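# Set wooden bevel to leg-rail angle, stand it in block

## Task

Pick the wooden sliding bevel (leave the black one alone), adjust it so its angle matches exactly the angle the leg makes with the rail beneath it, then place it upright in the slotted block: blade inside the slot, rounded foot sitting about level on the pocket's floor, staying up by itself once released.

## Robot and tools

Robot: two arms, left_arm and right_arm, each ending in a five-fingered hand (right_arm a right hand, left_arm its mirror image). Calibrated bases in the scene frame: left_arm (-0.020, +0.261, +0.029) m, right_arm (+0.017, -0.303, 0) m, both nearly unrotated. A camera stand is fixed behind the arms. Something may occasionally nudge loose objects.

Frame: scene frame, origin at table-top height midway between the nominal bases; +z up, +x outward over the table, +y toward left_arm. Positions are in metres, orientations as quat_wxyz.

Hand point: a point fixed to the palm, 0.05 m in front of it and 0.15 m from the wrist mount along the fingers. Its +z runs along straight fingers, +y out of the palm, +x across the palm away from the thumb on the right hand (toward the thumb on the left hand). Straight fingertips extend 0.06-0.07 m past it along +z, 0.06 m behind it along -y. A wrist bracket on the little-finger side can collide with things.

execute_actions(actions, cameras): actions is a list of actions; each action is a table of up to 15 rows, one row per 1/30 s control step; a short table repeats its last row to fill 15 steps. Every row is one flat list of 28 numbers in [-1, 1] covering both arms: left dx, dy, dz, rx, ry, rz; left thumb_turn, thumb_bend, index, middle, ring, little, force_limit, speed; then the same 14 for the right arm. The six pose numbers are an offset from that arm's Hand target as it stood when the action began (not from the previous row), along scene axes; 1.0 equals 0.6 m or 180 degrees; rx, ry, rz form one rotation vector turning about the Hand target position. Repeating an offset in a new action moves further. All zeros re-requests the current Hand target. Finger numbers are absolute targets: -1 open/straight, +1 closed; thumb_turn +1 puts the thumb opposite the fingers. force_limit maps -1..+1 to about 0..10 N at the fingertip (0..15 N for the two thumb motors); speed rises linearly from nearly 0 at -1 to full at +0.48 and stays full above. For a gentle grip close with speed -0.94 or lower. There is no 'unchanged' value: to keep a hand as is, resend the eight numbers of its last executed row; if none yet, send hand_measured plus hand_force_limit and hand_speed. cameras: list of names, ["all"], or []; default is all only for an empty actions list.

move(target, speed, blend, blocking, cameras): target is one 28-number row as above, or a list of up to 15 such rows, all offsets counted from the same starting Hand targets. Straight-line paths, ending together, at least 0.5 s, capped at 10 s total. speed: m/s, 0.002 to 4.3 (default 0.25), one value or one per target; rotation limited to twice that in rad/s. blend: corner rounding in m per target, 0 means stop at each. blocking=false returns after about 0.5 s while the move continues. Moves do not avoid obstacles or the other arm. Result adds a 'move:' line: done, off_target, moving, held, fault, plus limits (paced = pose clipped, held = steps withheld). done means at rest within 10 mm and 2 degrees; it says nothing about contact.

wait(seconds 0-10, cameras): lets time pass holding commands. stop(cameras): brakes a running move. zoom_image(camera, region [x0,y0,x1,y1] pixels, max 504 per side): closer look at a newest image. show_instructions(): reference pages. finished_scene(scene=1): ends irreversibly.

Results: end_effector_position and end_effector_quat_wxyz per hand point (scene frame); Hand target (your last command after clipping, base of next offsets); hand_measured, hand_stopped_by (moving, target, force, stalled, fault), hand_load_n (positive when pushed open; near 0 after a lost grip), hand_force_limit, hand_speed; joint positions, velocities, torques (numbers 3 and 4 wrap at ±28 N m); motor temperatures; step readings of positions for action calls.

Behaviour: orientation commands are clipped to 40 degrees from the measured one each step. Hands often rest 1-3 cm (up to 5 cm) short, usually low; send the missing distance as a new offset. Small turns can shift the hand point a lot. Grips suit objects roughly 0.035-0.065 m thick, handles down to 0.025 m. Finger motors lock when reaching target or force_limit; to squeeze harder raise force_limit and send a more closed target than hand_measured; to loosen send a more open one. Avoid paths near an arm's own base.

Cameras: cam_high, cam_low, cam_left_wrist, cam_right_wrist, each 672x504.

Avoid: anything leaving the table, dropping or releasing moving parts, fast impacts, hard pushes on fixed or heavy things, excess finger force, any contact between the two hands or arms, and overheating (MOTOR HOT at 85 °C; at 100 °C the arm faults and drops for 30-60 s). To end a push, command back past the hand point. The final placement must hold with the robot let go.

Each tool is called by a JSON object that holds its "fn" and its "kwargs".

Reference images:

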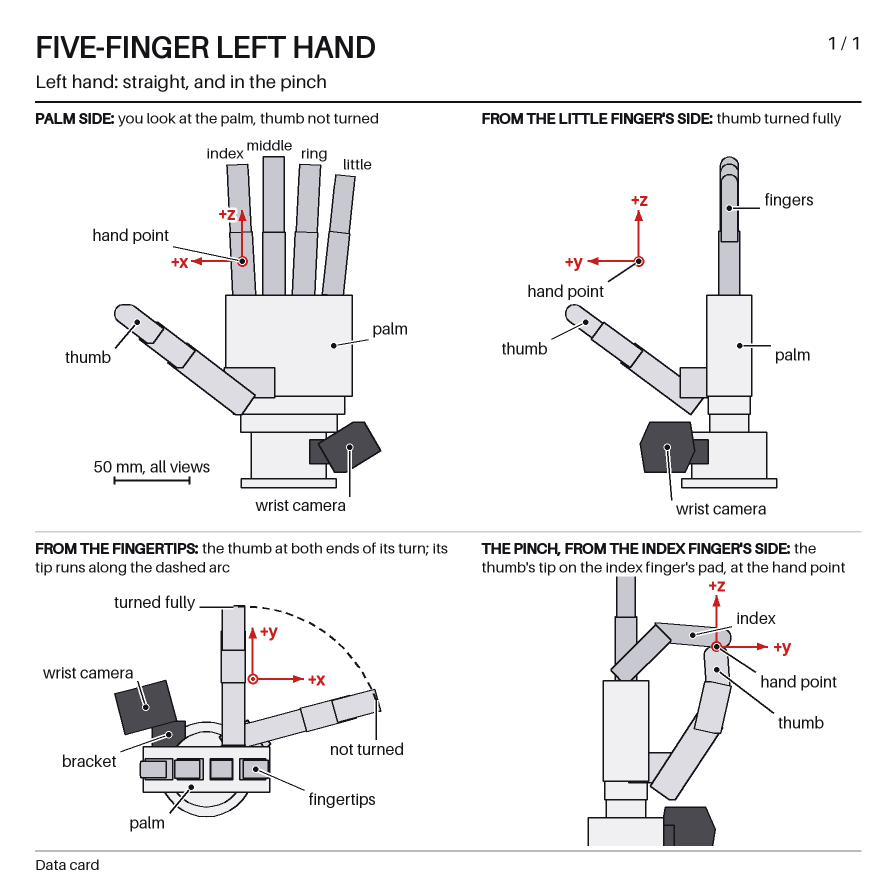

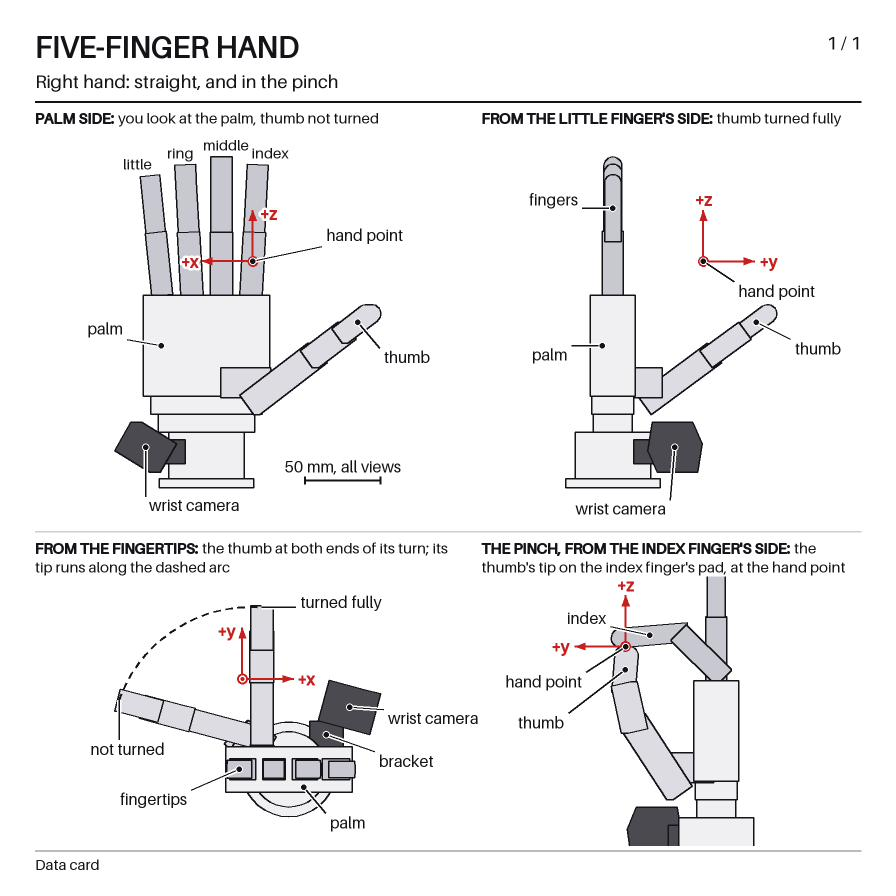

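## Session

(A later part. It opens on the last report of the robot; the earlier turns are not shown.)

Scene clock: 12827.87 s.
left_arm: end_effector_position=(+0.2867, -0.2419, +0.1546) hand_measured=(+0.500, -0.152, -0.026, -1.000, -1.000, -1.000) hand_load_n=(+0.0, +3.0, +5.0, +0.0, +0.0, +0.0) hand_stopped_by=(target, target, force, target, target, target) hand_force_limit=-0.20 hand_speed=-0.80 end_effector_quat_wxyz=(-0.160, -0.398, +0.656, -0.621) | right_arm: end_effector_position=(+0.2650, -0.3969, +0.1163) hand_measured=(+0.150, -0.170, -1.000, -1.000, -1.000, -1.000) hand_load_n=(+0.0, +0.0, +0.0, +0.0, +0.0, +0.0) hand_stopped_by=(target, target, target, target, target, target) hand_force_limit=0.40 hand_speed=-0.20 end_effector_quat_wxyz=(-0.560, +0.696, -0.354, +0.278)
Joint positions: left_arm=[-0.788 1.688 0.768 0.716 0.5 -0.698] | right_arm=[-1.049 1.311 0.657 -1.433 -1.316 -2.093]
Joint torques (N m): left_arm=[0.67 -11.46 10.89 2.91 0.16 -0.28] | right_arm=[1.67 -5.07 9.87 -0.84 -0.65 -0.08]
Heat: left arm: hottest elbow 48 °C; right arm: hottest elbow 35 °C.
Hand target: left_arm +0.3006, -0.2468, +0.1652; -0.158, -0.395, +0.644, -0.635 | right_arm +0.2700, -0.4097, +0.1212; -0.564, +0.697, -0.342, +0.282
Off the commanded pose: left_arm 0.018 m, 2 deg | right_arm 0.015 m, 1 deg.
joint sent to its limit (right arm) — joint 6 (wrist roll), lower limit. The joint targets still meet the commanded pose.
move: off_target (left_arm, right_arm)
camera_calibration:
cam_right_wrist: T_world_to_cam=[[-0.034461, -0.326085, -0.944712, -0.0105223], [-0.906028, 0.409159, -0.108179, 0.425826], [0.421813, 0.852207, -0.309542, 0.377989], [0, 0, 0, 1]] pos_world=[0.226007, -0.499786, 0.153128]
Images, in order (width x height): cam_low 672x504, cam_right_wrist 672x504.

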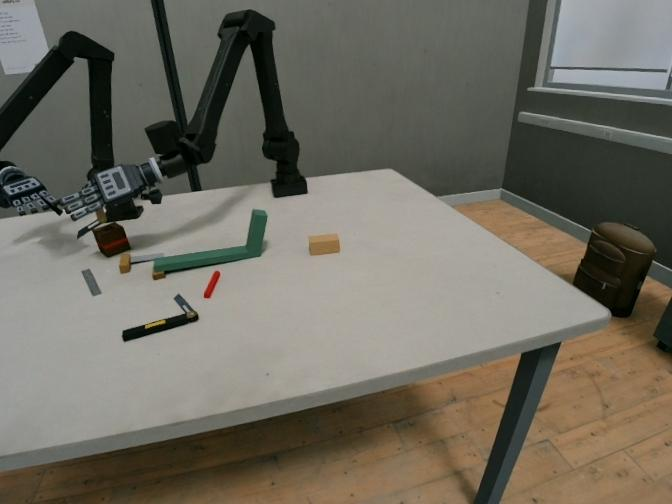

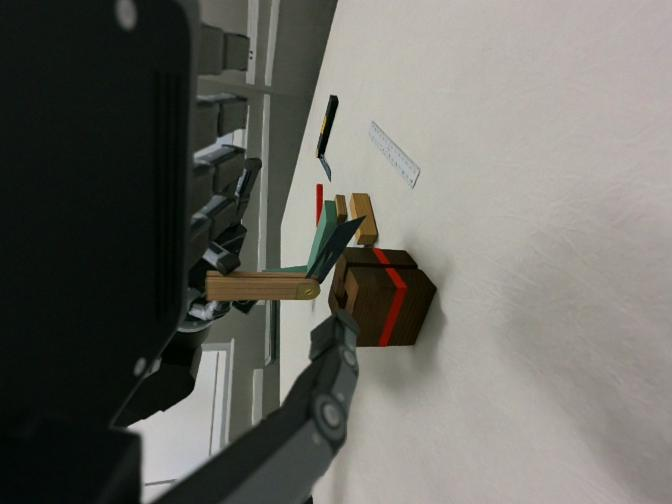

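{"fn": "move", "kwargs": {"target": [-0.0083, 0.012, 0.0, 0, 0, 0, 0.5, -0.15, 0.25, -1, -1, -1, -0.2, -0.8, 0, 0, 0, 0, 0, 0, 0.15, -0.17, -1, -1, -1, -1, 0.4, -0.2], "speed": 0.03, "cameras": ["cam_low", "cam_right_wrist"]}}

Scene clock: 12869.63 s.
left_arm: end_effector_position=(+0.2882, -0.2412, +0.1562) hand_measured=(+0.500, -0.152, -0.026, -1.000, -1.000, -1.000) hand_load_n=(+0.0, +3.0, +5.5, +0.0, +0.0, +0.0) hand_stopped_by=(target, target, force, target, target, target) hand_force_limit=-0.20 hand_speed=-0.80 end_effector_quat_wxyz=(-0.159, -0.396, +0.655, -0.624) | right_arm: end_effector_position=(+0.2650, -0.3969, +0.1163) hand_measured=(+0.150, -0.170, -1.000, -1.000, -1.000, -1.000) hand_load_n=(+0.0, +0.0, +0.0, +0.0, +0.0, +0.0) hand_stopped_by=(target, target, target, target, target, target) hand_force_limit=0.40 hand_speed=-0.20 end_effector_quat_wxyz=(-0.560, +0.696, -0.354, +0.278)
Joint positions: left_arm=[-0.784 1.688 0.768 0.723 0.503 -0.698] | right_arm=[-1.049 1.311 0.657 -1.433 -1.316 -2.093]
Joint torques (N m): left_arm=[0.67 -12.75 8.83 2.89 0.15 -0.28] | right_arm=[1.67 -5.07 9.88 -0.85 -0.65 -0.08]
Heat: left arm: hottest elbow 46 °C; right arm: hottest elbow 35 °C.
Hand target: left_arm +0.2956, -0.2396, +0.1652; -0.158, -0.395, +0.644, -0.635 | right_arm +0.2700, -0.4097, +0.1212; -0.564, +0.697, -0.342, +0.282
Off the commanded pose: left_arm 0.012 m, 2 deg | right_arm 0.015 m, 1 deg.
joint sent to its limit (right arm) — joint 6 (wrist roll), lower limit. The joint targets still meet the commanded pose.
move: off_target (left_arm, right_arm)
camera_calibration:
cam_right_wrist: T_world_to_cam=[[-0.034461, -0.326085, -0.944712, -0.0105223], [-0.906028, 0.409159, -0.108179, 0.425826], [0.421813, 0.852207, -0.309542, 0.377989], [0, 0, 0, 1]] pos_world=[0.226007, -0.499786, 0.153128]
Images, in order (width x height): cam_low 672x504, cam_right_wrist 672x504.

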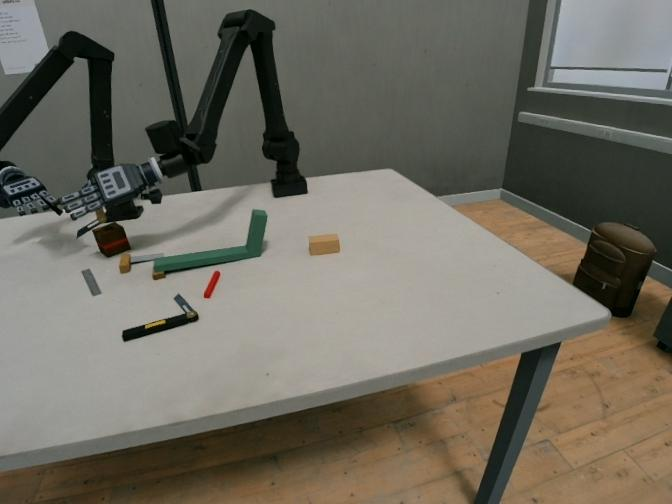

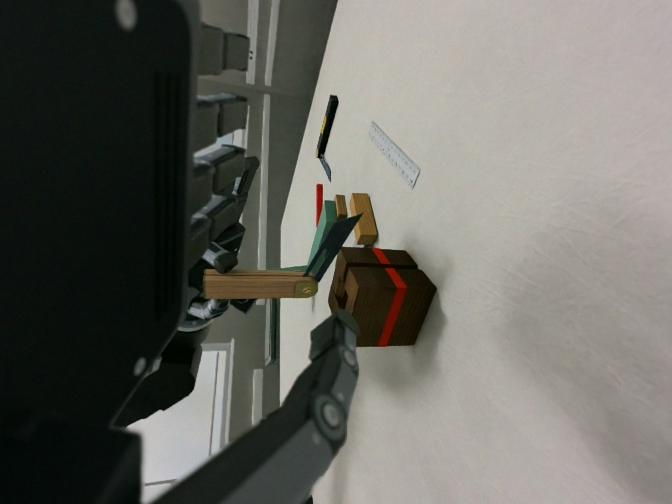

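{"fn": "zoom_image", "kwargs": {"camera": "cam_right_wrist", "region": [230, 200, 450, 365]}}

{"fn": "zoom_image", "kwargs": {"camera": "cam_low", "region": [70, 190, 140, 260]}}

Scaled by 2.291 from the camera's 672x504 image, which has a finer 960x720 frame.

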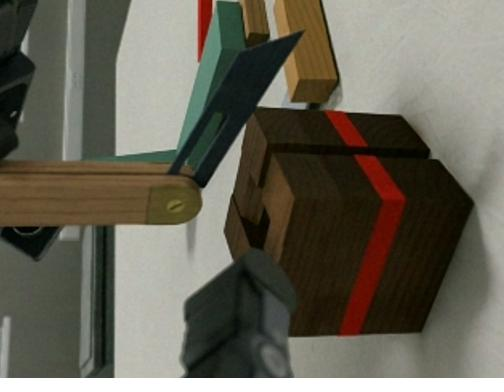

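Scaled by 7.200 from the camera's 672x504 image, which has a finer 960x720 frame.

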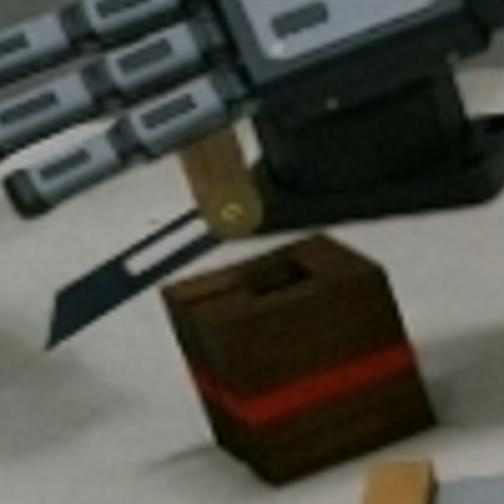

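{"fn": "move", "kwargs": {"target": [-0.0133, 0.0083, 0.0, 0, 0, 0, 0.5, -0.15, 0.25, -1, -1, -1, -0.2, -0.8, 0, 0, 0, 0, 0, 0, 0.15, -0.17, -1, -1, -1, -1, 0.4, -0.2], "speed": 0.03}}

Scene clock: 12920.53 s.
left_arm: end_effector_position=(+0.2846, -0.2379, +0.1554) hand_measured=(+0.500, -0.152, -0.026, -1.000, -1.000, -1.000) hand_load_n=(+0.0, +3.0, +5.5, +0.0, +0.0, +0.0) hand_stopped_by=(target, target, force, target, target, target) hand_force_limit=-0.20 hand_speed=-0.80 end_effector_quat_wxyz=(-0.159, -0.395, +0.655, -0.624) | right_arm: end_effector_position=(+0.2650, -0.3969, +0.1163) hand_measured=(+0.150, -0.170, -1.000, -1.000, -1.000, -1.000) hand_load_n=(+0.0, +0.0, +0.0, +0.0, +0.0, -0.5) hand_stopped_by=(target, target, target, target, target, target) hand_force_limit=0.40 hand_speed=-0.20 end_effector_quat_wxyz=(-0.560, +0.696, -0.354, +0.278)
Joint positions: left_arm=[-0.784 1.681 0.754 0.732 0.503 -0.698] | right_arm=[-1.049 1.311 0.657 -1.433 -1.316 -2.093]
Joint torques (N m): left_arm=[0.38 -13.8 7.72 2.91 0.01 -0.29] | right_arm=[1.73 -5.07 9.88 -0.87 -0.65 -0.08]
Heat: left arm: hottest elbow 44 °C; right arm: hottest elbow 35 °C.
Hand target: left_arm +0.2875, -0.2346, +0.1651; -0.158, -0.395, +0.645, -0.635 | right_arm +0.2700, -0.4097, +0.1212; -0.564, +0.697, -0.342, +0.282
Off the commanded pose: left_arm 0.011 m, 2 deg | right_arm 0.015 m, 1 deg.
joint sent to its limit (right arm) — joint 6 (wrist roll), lower limit. The joint targets still meet the commanded pose.
move: off_target (left_arm, right_arm)

{"fn": "move", "kwargs": {"target": [-0.0067, 0.0017, 0.0, 0, 0, 0, 0.5, -0.15, 0.25, -1, -1, -1, -0.2, -0.8, 0, 0, 0, 0, 0, 0, 0.15, -0.17, -1, -1, -1, -1, 0.4, -0.2], "speed": 0.03, "cameras": ["cam_low", "cam_right_wrist"]}}

{"fn": "zoom_image", "kwargs": {"camera": "cam_right_wrist", "region": [230, 200, 450, 365]}}

{"fn": "zoom_image", "kwargs": {"camera": "cam_low", "region": [70, 190, 140, 260]}}

Scene clock: 12932.87 s.
left_arm: end_effector_position=(+0.2831, -0.2355, +0.1556) hand_measured=(+0.500, -0.152, -0.026, -1.000, -1.000, -1.000) hand_load_n=(+0.0, +3.0, +5.5, +0.0, +0.0, +0.0) hand_stopped_by=(target, target, force, target, target, target) hand_force_limit=-0.20 hand_speed=-0.80 end_effector_quat_wxyz=(-0.157, -0.397, +0.654, -0.625) | right_arm: end_effector_position=(+0.2650, -0.3969, +0.1163) hand_measured=(+0.150, -0.170, -1.000, -1.000, -1.000, -1.000) hand_load_n=(-0.5, +0.5, +0.0, +0.0, +0.0, +0.0) hand_stopped_by=(target, target, target, target, target, target) hand_force_limit=0.40 hand_speed=-0.20 end_effector_quat_wxyz=(-0.560, +0.696, -0.354, +0.278)
Joint positions: left_arm=[-0.784 1.674 0.744 0.736 0.499 -0.698] | right_arm=[-1.049 1.311 0.657 -1.433 -1.316 -2.093]
Joint torques (N m): left_arm=[-0.03 -13.68 7.71 3.03 0.01 -0.3] | right_arm=[1.67 -5.01 9.88 -0.87 -0.65 -0.08]
Heat: left arm: hottest elbow 44 °C; right arm: hottest elbow 35 °C.
Hand target: left_arm +0.2836, -0.2336, +0.1652; -0.158, -0.395, +0.644, -0.635 | right_arm +0.2700, -0.4097, +0.1212; -0.564, +0.697, -0.342, +0.282
Off the commanded pose: left_arm 0.010 m, 2 deg | right_arm 0.015 m, 1 deg.
joint sent to its limit (right arm) — joint 6 (wrist roll), lower limit. The joint targets still meet the commanded pose.
move: off_target (right_arm)
camera_calibration:
cam_right_wrist: T_world_to_cam=[[-0.034461, -0.326085, -0.944712, -0.0105223], [-0.906028, 0.409159, -0.108179, 0.425826], [0.421813, 0.852207, -0.309542, 0.377989], [0, 0, 0, 1]] pos_world=[0.226007, -0.499786, 0.153128]
Images, in order (width x height): cam_low 672x504, cam_right_wrist 672x504.

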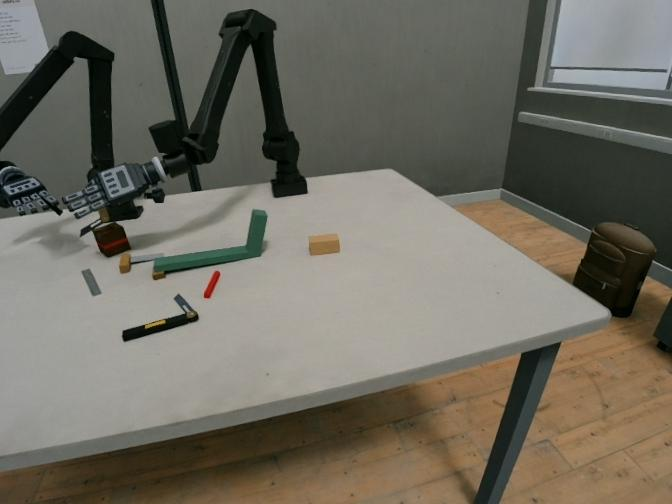

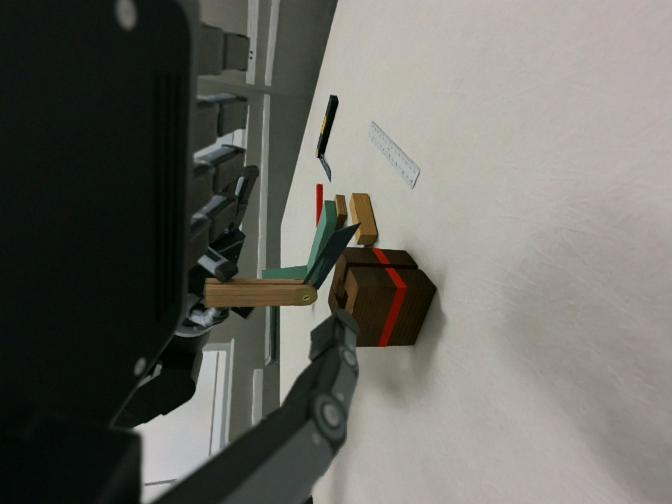

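Scaled by 2.291 from the camera's 672x504 image, which has a finer 960x720 frame.

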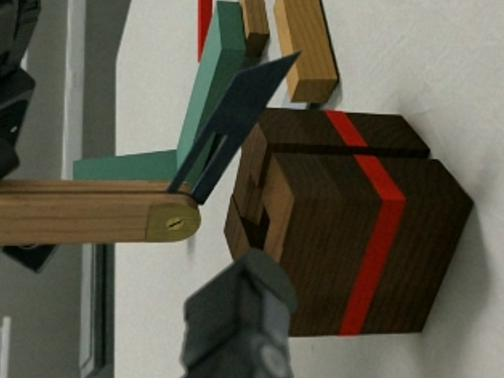

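Scaled by 7.200 from the camera's 672x504 image, which has a finer 960x720 frame.

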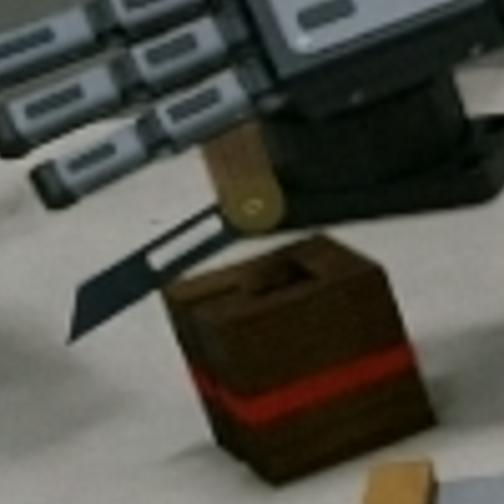

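{"fn": "wait", "kwargs": {"seconds": 0, "cameras": ["cam_left_wrist", "cam_high"]}}

{"fn": "zoom_image", "kwargs": {"camera": "cam_high", "region": [360, 80, 450, 150]}}

Scene clock: 12974.50 s.
left_arm: end_effector_position=(+0.2831, -0.2355, +0.1559) hand_measured=(+0.500, -0.152, -0.026, -1.000, -1.000, -1.000) hand_load_n=(+0.0, +3.0, +5.0, +0.0, +0.0, +0.0) hand_stopped_by=(target, target, force, target, target, target) hand_force_limit=-0.20 hand_speed=-0.80 end_effector_quat_wxyz=(-0.157, -0.396, +0.654, -0.625) | right_arm: end_effector_position=(+0.2650, -0.3969, +0.1163) hand_measured=(+0.150, -0.170, -1.000, -1.000, -1.000, -1.000) hand_load_n=(-0.5, +0.0, -0.5, +0.0, +0.0, +0.0) hand_stopped_by=(target, target, target, target, target, target) hand_force_limit=0.40 hand_speed=-0.20 end_effector_quat_wxyz=(-0.560, +0.696, -0.354, +0.278)
Joint positions: left_arm=[-0.784 1.673 0.744 0.736 0.499 -0.698] | right_arm=[-1.049 1.311 0.657 -1.433 -1.316 -2.093]
Joint torques (N m): left_arm=[-0.03 -13.39 7.68 2.95 0.02 -0.3] | right_arm=[1.61 -5.07 9.87 -0.85 -0.65 -0.08]
Motor temperatures (°C): left_arm=[21 25 43 21 22 20] | right_arm=[21 23 35 23 23 21]
Heat: left arm: hottest elbow 43 °C; right arm: hottest elbow 35 °C.
Hand target: left_arm +0.2836, -0.2336, +0.1652; -0.158, -0.395, +0.644, -0.635 | right_arm +0.2700, -0.4097, +0.1212; -0.564, +0.697, -0.342, +0.282
Off the commanded pose: left_arm 0.009 m, 2 deg | right_arm 0.015 m, 1 deg.
camera_calibration:
cam_left_wrist: T_world_to_cam=[[0.539961, 0.00489685, 0.841676, -0.28265], [-0.834336, 0.135018, 0.534466, 0.193201], [-0.111024, -0.990831, 0.0769899, -0.100605], [0, 0, 0, 1]] pos_world=[0.302645, -0.124384, 0.142385]
Images, in order (width x height): cam_high 672x504, cam_left_wrist 672x504.

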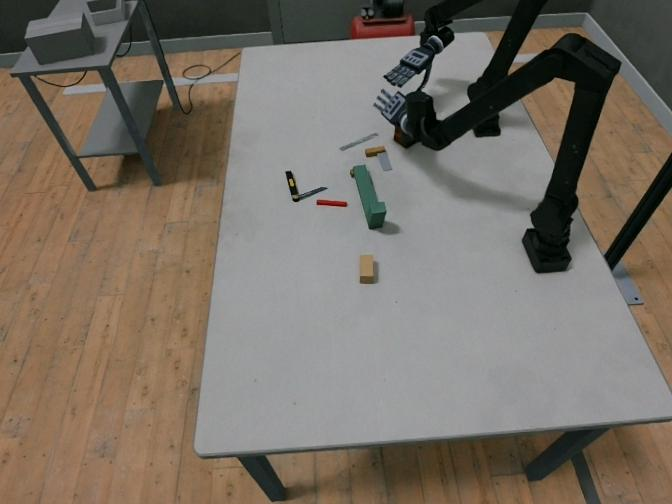

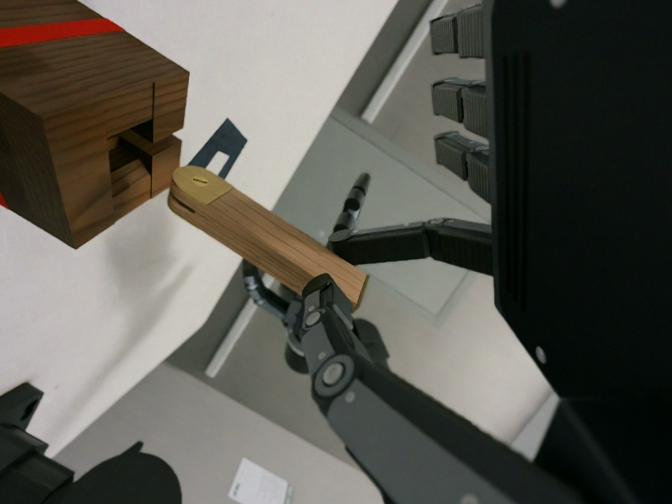

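Scaled by 5.600 from the camera's 672x504 image, which has a finer 960x720 frame.

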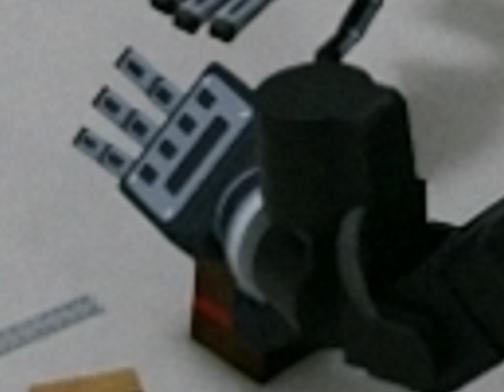

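{"fn": "zoom_image", "kwargs": {"camera": "cam_left_wrist", "region": [0, 0, 380, 320]}}

Scaled by 1.326 from the camera's 672x504 image, which has a finer 960x720 frame.

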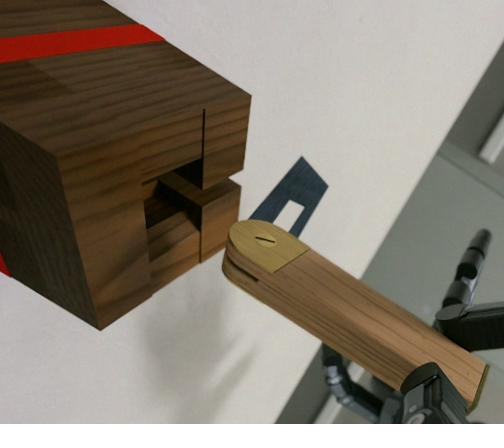

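{"fn": "zoom_image", "kwargs": {"camera": "cam_left_wrist", "region": [0, 30, 240, 250]}}

Scaled by 2.100 from the camera's 672x504 image, which has a finer 960x720 frame.

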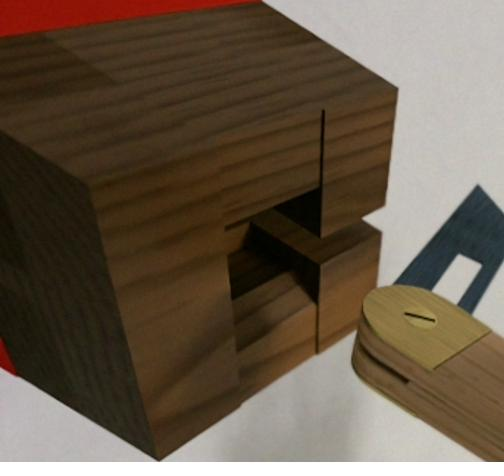

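{"fn": "zoom_image", "kwargs": {"camera": "cam_left_wrist", "region": [95, 90, 245, 230]}}

Scaled by 3.360 from the camera's 672x504 image, which has a finer 960x720 frame.

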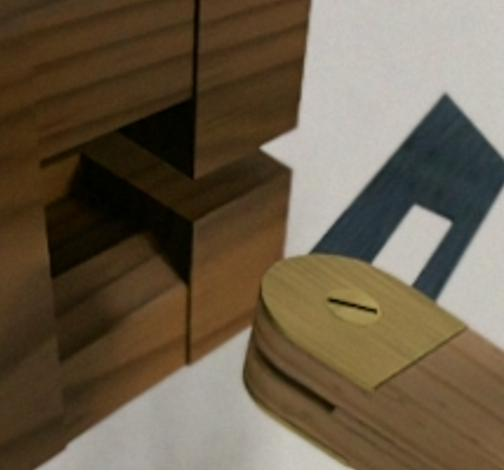

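{"fn": "move", "kwargs": {"target": [0.0, 0.0, -0.0175, 0, 0, 0, 0.5, -0.15, 0.25, -1, -1, -1, -0.2, -0.8, 0, 0, 0, 0, 0, 0, 0.15, -0.17, -1, -1, -1, -1, 0.4, -0.2], "speed": 0.03, "cameras": ["cam_left_wrist", "cam_low", "cam_right_wrist"]}}

{"fn": "zoom_image", "kwargs": {"camera": "cam_left_wrist", "region": [95, 70, 245, 210]}}

{"fn": "zoom_image", "kwargs": {"camera": "cam_low", "region": [70, 190, 140, 260]}}

{"fn": "zoom_image", "kwargs": {"camera": "cam_right_wrist", "region": [230, 200, 450, 365]}}

Scene clock: 13103.50 s.
left_arm: end_effector_position=(+0.2829, -0.2353, +0.1595) hand_measured=(+0.500, -0.152, -0.026, -1.000, -1.000, -1.000) hand_load_n=(+0.0, +3.0, +5.5, +0.0, +0.0, +0.0) hand_stopped_by=(target, target, force, target, target, target) hand_force_limit=-0.20 hand_speed=-0.80 end_effector_quat_wxyz=(-0.155, -0.389, +0.649, -0.635) | right_arm: end_effector_position=(+0.2650, -0.3969, +0.1163) hand_measured=(+0.150, -0.170, -1.000, -1.000, -1.000, -1.000) hand_load_n=(+0.0, +0.0, +0.0, +0.0, +0.0, +0.0) hand_stopped_by=(target, target, target, target, target, target) hand_force_limit=0.40 hand_speed=-0.20 end_effector_quat_wxyz=(-0.560, +0.696, -0.354, +0.278)
Joint positions: left_arm=[-0.784 1.674 0.737 0.769 0.498 -0.698] | right_arm=[-1.049 1.311 0.657 -1.433 -1.316 -2.093]
Joint torques (N m): left_arm=[0.03 -10.99 7.69 3.07 0 -0.29] | right_arm=[1.67 -5.01 9.88 -0.87 -0.65 -0.08]
Heat: left arm: hottest elbow 41 °C; right arm: hottest elbow 35 °C.
Hand target: left_arm +0.2835, -0.2335, +0.1546; -0.158, -0.395, +0.645, -0.635 | right_arm +0.2700, -0.4097, +0.1212; -0.564, +0.697, -0.342, +0.282
Off the commanded pose: left_arm 0.005 m, 1 deg | right_arm 0.015 m, 1 deg.
joint sent to its limit (right arm) — joint 6 (wrist roll), lower limit. The joint targets still meet the commanded pose.
move: off_target (right_arm)
camera_calibration:
cam_left_wrist: T_world_to_cam=[[0.524338, 0.020023, 0.851275, -0.279176], [-0.844081, 0.143991, 0.51652, 0.198855], [-0.112234, -0.989376, 0.0924009, -0.102421], [0, 0, 0, 1]] pos_world=[0.302738, -0.124377, 0.144407]
cam_right_wrist: T_world_to_cam=[[-0.034461, -0.326085, -0.944712, -0.0105223], [-0.906028, 0.409159, -0.108179, 0.425826], [0.421813, 0.852207, -0.309542, 0.377989], [0, 0, 0, 1]] pos_world=[0.226007, -0.499786, 0.153128]
Images, in order (width x height): cam_low 672x504, cam_left_wrist 672x504, cam_right_wrist 672x504.

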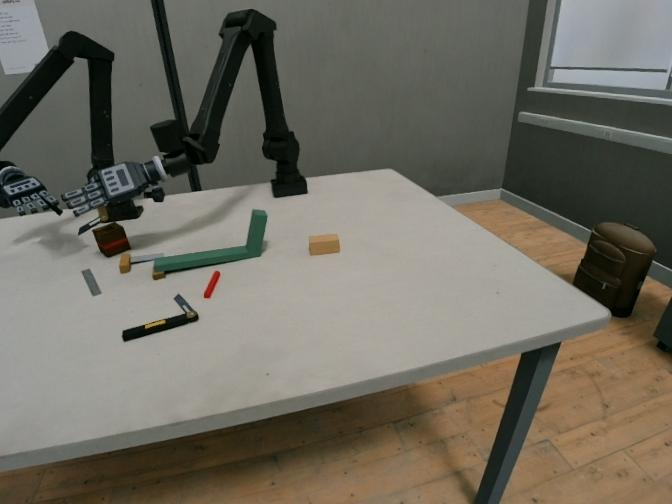

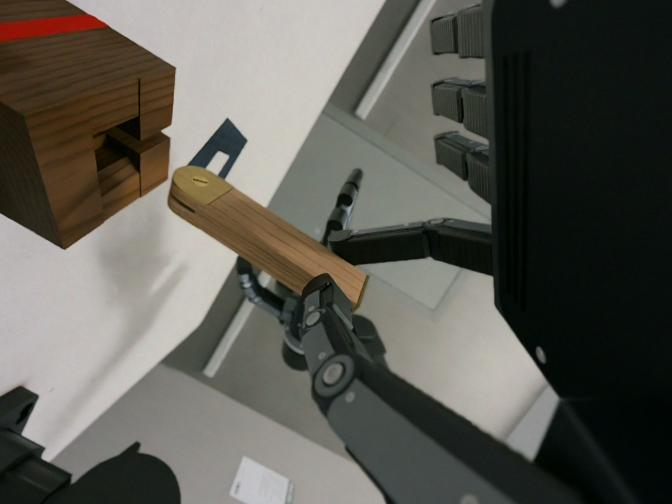

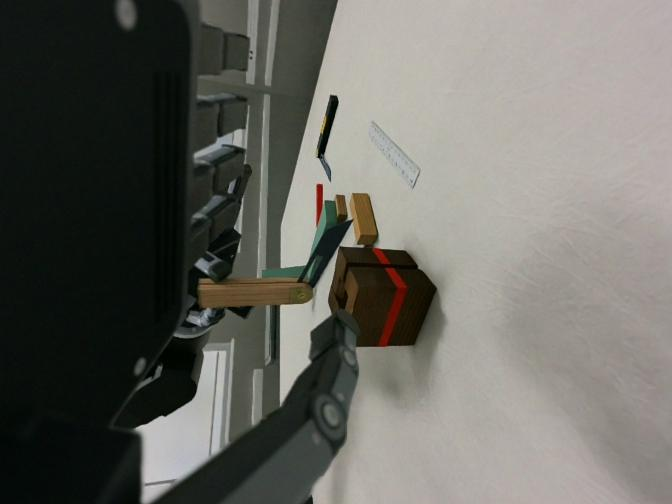

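Scaled by 3.360 from the camera's 672x504 image, which has a finer 960x720 frame.

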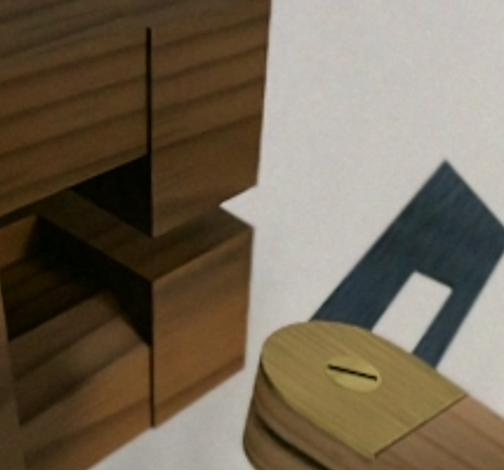

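Scaled by 7.200 from the camera's 672x504 image, which has a finer 960x720 frame.

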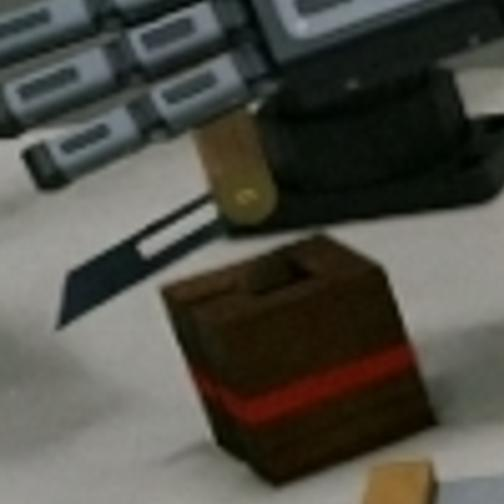

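Scaled by 2.291 from the camera's 672x504 image, which has a finer 960x720 frame.

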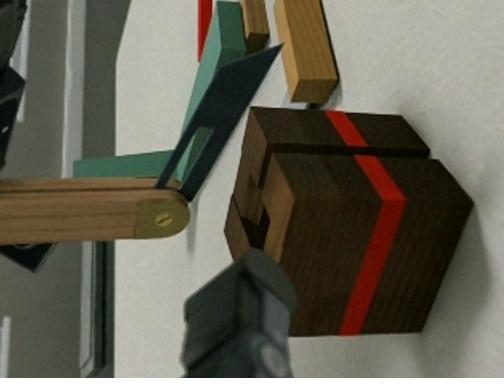

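{"fn": "move", "kwargs": {"target": [0.0, 0.0, -0.0167, 0, 0, 0, 0.5, -0.15, 0.25, -1, -1, -1, -0.2, -0.8, 0, 0, 0, 0, 0, 0, 0.15, -0.17, -1, -1, -1, -1, 0.4, -0.2], "speed": 0.03}}

Scene clock: 13109.23 s.
left_arm: end_effector_position=(+0.2831, -0.2353, +0.1493) hand_measured=(+0.500, -0.152, -0.026, -1.000, -1.000, -1.000) hand_load_n=(+0.0, +3.0, +5.0, +0.0, +0.0, +0.0) hand_stopped_by=(target, target, force, target, target, target) hand_force_limit=-0.20 hand_speed=-0.80 end_effector_quat_wxyz=(-0.155, -0.389, +0.649, -0.634) | right_arm: end_effector_position=(+0.2650, -0.3969, +0.1163) hand_measured=(+0.150, -0.170, -1.000, -1.000, -1.000, -1.000) hand_load_n=(+0.0, +0.0, +0.0, +0.0, +0.0, +0.0) hand_stopped_by=(target, target, target, target, target, target) hand_force_limit=0.40 hand_speed=-0.20 end_effector_quat_wxyz=(-0.560, +0.696, -0.354, +0.278)
Joint positions: left_arm=[-0.784 1.701 0.733 0.8 0.498 -0.698] | right_arm=[-1.049 1.311 0.657 -1.433 -1.316 -2.093]
Joint torques (N m): left_arm=[-0.03 -11.16 7.46 2.89 0.01 -0.29] | right_arm=[1.67 -5.01 9.88 -0.88 -0.65 -0.08]
Heat: left arm: hottest elbow 41 °C; right arm: hottest elbow 35 °C.
Hand target: left_arm +0.2836, -0.2335, +0.1447; -0.158, -0.395, +0.644, -0.635 | right_arm +0.2700, -0.4097, +0.1212; -0.564, +0.697, -0.342, +0.282
Off the commanded pose: left_arm 0.005 m, 1 deg | right_arm 0.015 m, 1 deg.
joint sent to its limit (right arm) — joint 6 (wrist roll), lower limit. The joint targets still meet the commanded pose.
move: off_target (right_arm)

{"fn": "move", "kwargs": {"target": [0.0, 0.0, -0.0067, 0, 0, 0, 0.5, -0.15, 0.25, -1, -1, -1, -0.2, -0.8, 0, 0, 0, 0, 0, 0, 0.15, -0.17, -1, -1, -1, -1, 0.4, -0.2], "speed": 0.03, "cameras": ["cam_left_wrist", "cam_low", "cam_right_wrist"]}}

{"fn": "zoom_image", "kwargs": {"camera": "cam_left_wrist", "region": [95, 70, 245, 210]}}

{"fn": "zoom_image", "kwargs": {"camera": "cam_low", "region": [70, 190, 140, 260]}}

{"fn": "zoom_image", "kwargs": {"camera": "cam_right_wrist", "region": [230, 200, 450, 365]}}

Scene clock: 13119.30 s.
left_arm: end_effector_position=(+0.2836, -0.2358, +0.1457) hand_measured=(+0.500, -0.152, -0.026, -1.000, -1.000, -1.000) hand_load_n=(+0.0, +3.0, +5.5, +0.0, +0.0, +0.0) hand_stopped_by=(target, target, force, target, target, target) hand_force_limit=-0.20 hand_speed=-0.80 end_effector_quat_wxyz=(-0.155, -0.389, +0.649, -0.635) | right_arm: end_effector_position=(+0.2650, -0.3969, +0.1163) hand_measured=(+0.150, -0.170, -1.000, -1.000, -1.000, -1.000) hand_load_n=(+0.0, +0.0, +0.0, +0.0, +0.0, +0.0) hand_stopped_by=(target, target, target, target, target, target) hand_force_limit=0.40 hand_speed=-0.20 end_effector_quat_wxyz=(-0.560, +0.696, -0.354, +0.278)
Joint positions: left_arm=[-0.784 1.713 0.733 0.813 0.498 -0.698] | right_arm=[-1.049 1.311 0.657 -1.433 -1.316 -2.093]
Joint torques (N m): left_arm=[-0.03 -11.22 7.19 2.88 0.01 -0.29] | right_arm=[1.67 -5.01 9.88 -0.85 -0.65 -0.07]
Heat: left arm: hottest elbow 41 °C; right arm: hottest elbow 35 °C.
Hand target: left_arm +0.2836, -0.2335, +0.1405; -0.158, -0.395, +0.644, -0.635 | right_arm +0.2700, -0.4097, +0.1212; -0.564, +0.697, -0.342, +0.282
Off the commanded pose: left_arm 0.006 m, 1 deg | right_arm 0.015 m, 1 deg.
joint sent to its limit (right arm) — joint 6 (wrist roll), lower limit. The joint targets still meet the commanded pose.
move: off_target (right_arm)
camera_calibration:
cam_left_wrist: T_world_to_cam=[[0.523785, 0.0206206, 0.851601, -0.267449], [-0.844464, 0.143935, 0.51591, 0.206802], [-0.111937, -0.989372, 0.0928046, -0.101706], [0, 0, 0, 1]] pos_world=[0.303338, -0.124876, 0.130507]
cam_right_wrist: T_world_to_cam=[[-0.034461, -0.326085, -0.944712, -0.0105223], [-0.906028, 0.409159, -0.108179, 0.425826], [0.421813, 0.852207, -0.309542, 0.377989], [0, 0, 0, 1]] pos_world=[0.226007, -0.499786, 0.153128]
Images, in order (width x height): cam_low 672x504, cam_left_wrist 672x504, cam_right_wrist 672x504.

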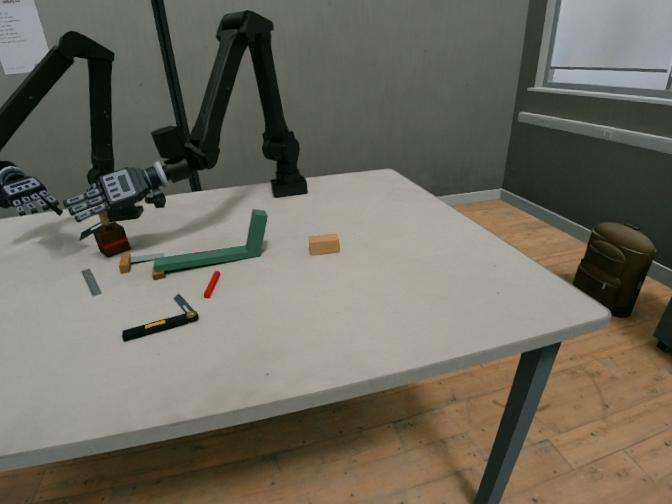

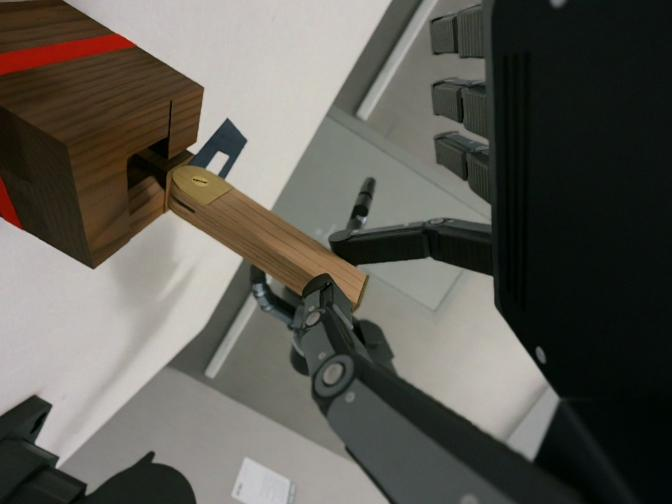

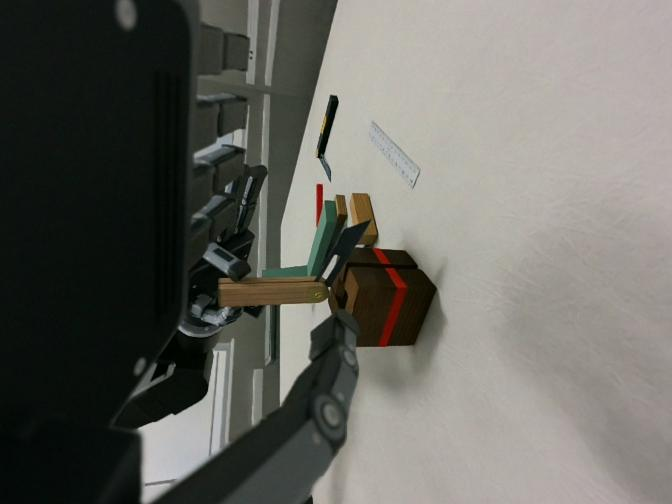

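Scaled by 3.360 from the camera's 672x504 image, which has a finer 960x720 frame.

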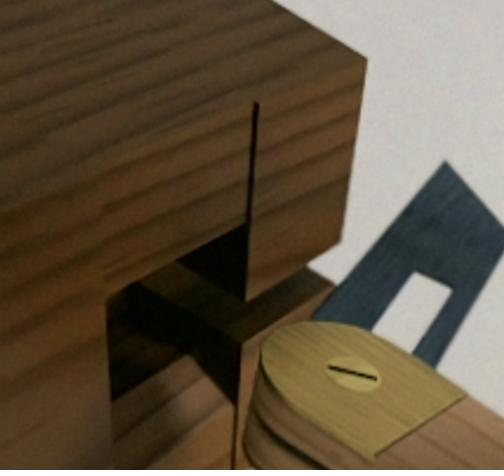

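Scaled by 7.200 from the camera's 672x504 image, which has a finer 960x720 frame.

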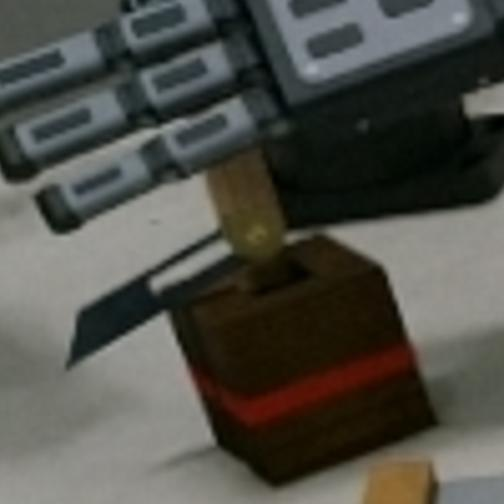

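Scaled by 2.291 from the camera's 672x504 image, which has a finer 960x720 frame.

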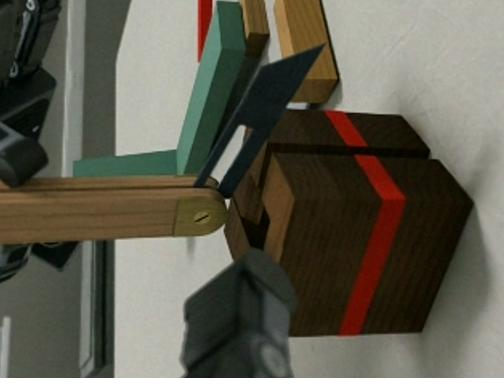

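{"fn": "zoom_image", "kwargs": {"camera": "cam_right_wrist", "region": [290, 210, 380, 315]}}

Scaled by 4.800 from the camera's 672x504 image, which has a finer 960x720 frame.

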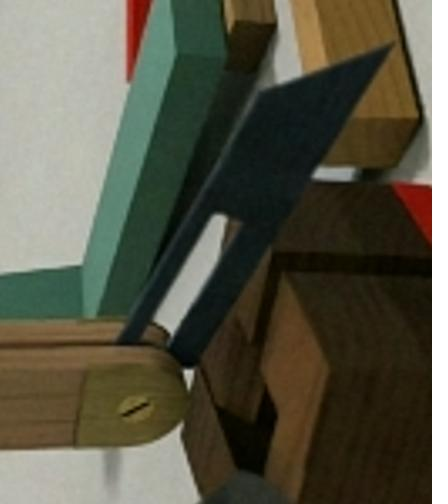

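{"fn": "move", "kwargs": {"target": [-0.006, -0.0045, 0.0, 0.0111, 0.0083, 0, 0.5, -0.15, 0.25, -1, -1, -1, -0.2, -0.8, 0, 0, 0, 0, 0, 0, 0.15, -0.17, -1, -1, -1, -1, 0.4, -0.2], "speed": 0.03}}

Scene clock: 13261.13 s.
left_arm: end_effector_position=(+0.2842, -0.2340, +0.1376) hand_measured=(+0.500, -0.152, -0.026, -1.000, -1.000, -1.000) hand_load_n=(+0.0, +3.0, +5.5, +0.0, +0.0, +0.0) hand_stopped_by=(target, target, force, target, target, target) hand_force_limit=-0.20 hand_speed=-0.80 end_effector_quat_wxyz=(-0.154, -0.403, +0.654, -0.622) | right_arm: end_effector_position=(+0.2650, -0.3969, +0.1163) hand_measured=(+0.150, -0.170, -1.000, -1.000, -1.000, -1.000) hand_load_n=(+0.0, +0.5, -0.5, +0.0, +0.0, +0.0) hand_stopped_by=(target, target, target, target, target, target) hand_force_limit=0.40 hand_speed=-0.20 end_effector_quat_wxyz=(-0.560, +0.696, -0.354, +0.278)
Joint positions: left_arm=[-0.784 1.713 0.733 0.775 0.486 -0.698] | right_arm=[-1.049 1.311 0.657 -1.433 -1.316 -2.093]
Joint torques (N m): left_arm=[-0.79 -13.22 8.12 1.35 0.01 -0.24] | right_arm=[1.67 -5.01 9.87 -0.87 -0.65 -0.07]
Heat: left arm: hottest elbow 40 °C; right arm: hottest elbow 35 °C.
Hand target: left_arm +0.2800, -0.2362, +0.1405; -0.160, -0.406, +0.653, -0.618 | right_arm +0.2700, -0.4097, +0.1212; -0.564, +0.697, -0.342, +0.282
Off the commanded pose: left_arm 0.006 m, 1 deg | right_arm 0.015 m, 1 deg.
joint sent to its limit (right arm) — joint 6 (wrist roll), lower limit. The joint targets still meet the commanded pose.
move: off_target (right_arm)

{"fn": "wait", "kwargs": {"seconds": 0, "cameras": ["cam_left_wrist", "cam_low", "cam_right_wrist"]}}

{"fn": "zoom_image", "kwargs": {"camera": "cam_left_wrist", "region": [95, 70, 245, 210]}}

{"fn": "zoom_image", "kwargs": {"camera": "cam_low", "region": [70, 190, 140, 260]}}

{"fn": "zoom_image", "kwargs": {"camera": "cam_right_wrist", "region": [240, 200, 390, 325]}}

Scene clock: 13269.50 s.
left_arm: end_effector_position=(+0.2842, -0.2340, +0.1376) hand_measured=(+0.500, -0.152, -0.026, -1.000, -1.000, -1.000) hand_load_n=(+0.0, +3.0, +5.0, +0.0, -0.5, +0.0) hand_stopped_by=(target, target, force, target, target, target) hand_force_limit=-0.20 hand_speed=-0.80 end_effector_quat_wxyz=(-0.154, -0.403, +0.654, -0.622) | right_arm: end_effector_position=(+0.2650, -0.3969, +0.1163) hand_measured=(+0.150, -0.170, -1.000, -1.000, -1.000, -1.000) hand_load_n=(+0.0, +0.0, +0.0, +0.0, +0.0, +0.0) hand_stopped_by=(target, target, target, target, target, target) hand_force_limit=0.40 hand_speed=-0.20 end_effector_quat_wxyz=(-0.560, +0.696, -0.354, +0.278)
Joint positions: left_arm=[-0.784 1.713 0.733 0.775 0.486 -0.698] | right_arm=[-1.049 1.311 0.657 -1.433 -1.316 -2.093]
Joint torques (N m): left_arm=[-0.91 -13.22 8.12 1.43 0.01 -0.24] | right_arm=[1.67 -5.01 9.87 -0.85 -0.65 -0.08]
Heat: left arm: hottest elbow 40 °C; right arm: hottest elbow 35 °C.
Hand target: left_arm +0.2800, -0.2362, +0.1405; -0.160, -0.406, +0.653, -0.619 | right_arm +0.2700, -0.4097, +0.1212; -0.564, +0.697, -0.342, +0.282
Off the commanded pose: left_arm 0.006 m, 1 deg | right_arm 0.015 m, 1 deg.
camera_calibration:
cam_left_wrist: T_world_to_cam=[[0.545379, 0.00332181, 0.838183, -0.269192], [-0.832396, 0.119525, 0.541139, 0.198616], [-0.0983859, -0.992826, 0.0679512, -0.100364], [0, 0, 0, 1]] pos_world=[0.302264, -0.122489, 0.124973]
cam_right_wrist: T_world_to_cam=[[-0.034461, -0.326085, -0.944712, -0.0105223], [-0.906028, 0.409159, -0.108179, 0.425826], [0.421813, 0.852207, -0.309542, 0.377989], [0, 0, 0, 1]] pos_world=[0.226007, -0.499786, 0.153128]
Images, in order (width x height): cam_low 672x504, cam_left_wrist 672x504, cam_right_wrist 672x504.

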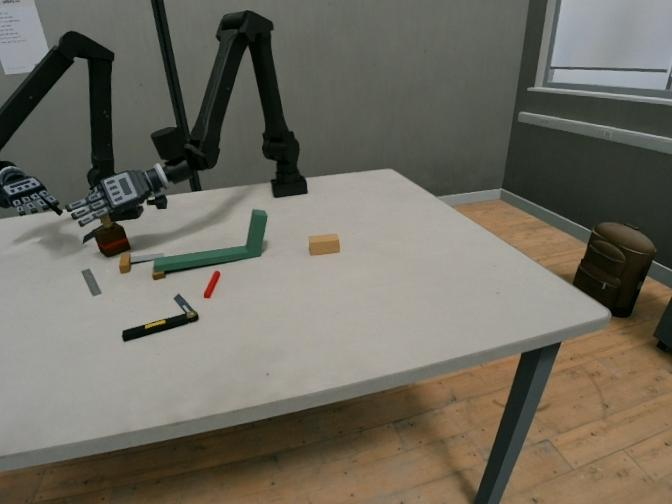

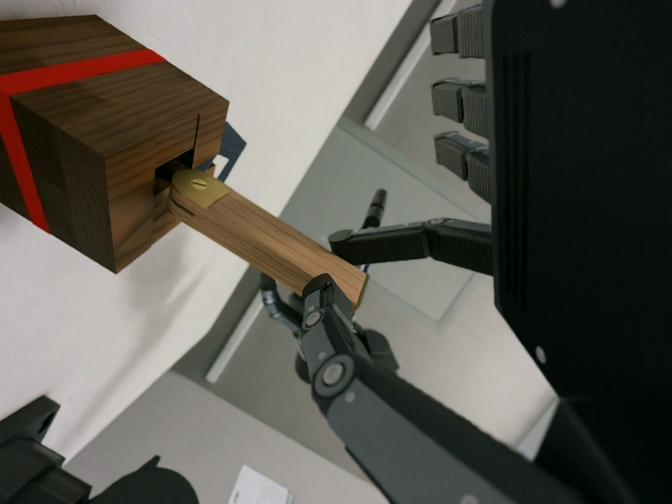

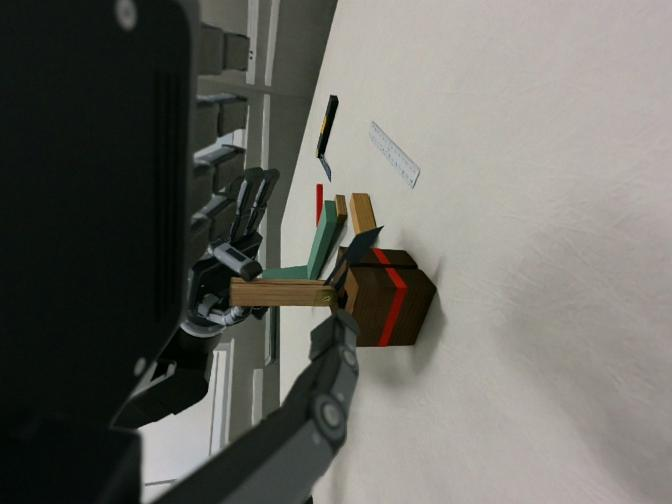

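Scaled by 3.360 from the camera's 672x504 image, which has a finer 960x720 frame.

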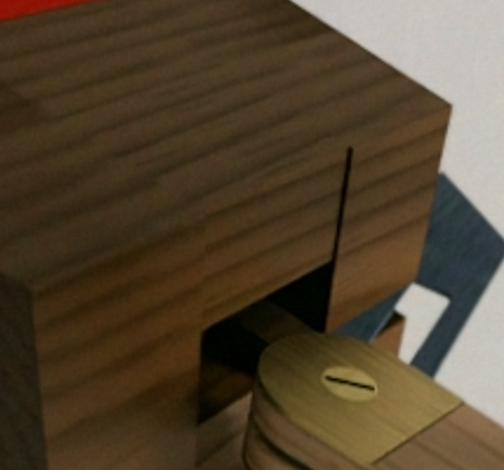

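Scaled by 7.200 from the camera's 672x504 image, which has a finer 960x720 frame.

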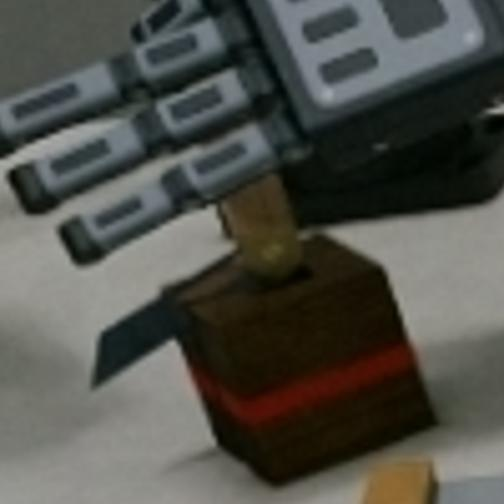

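Scaled by 3.360 from the camera's 672x504 image, which has a finer 960x720 frame.

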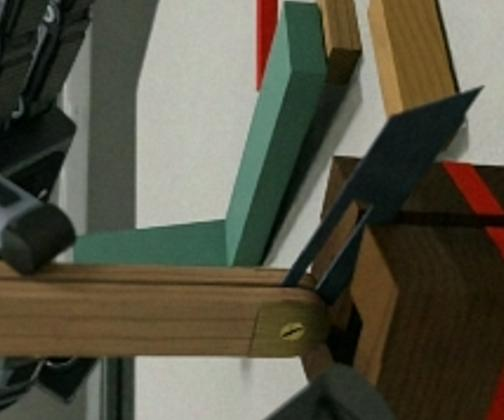

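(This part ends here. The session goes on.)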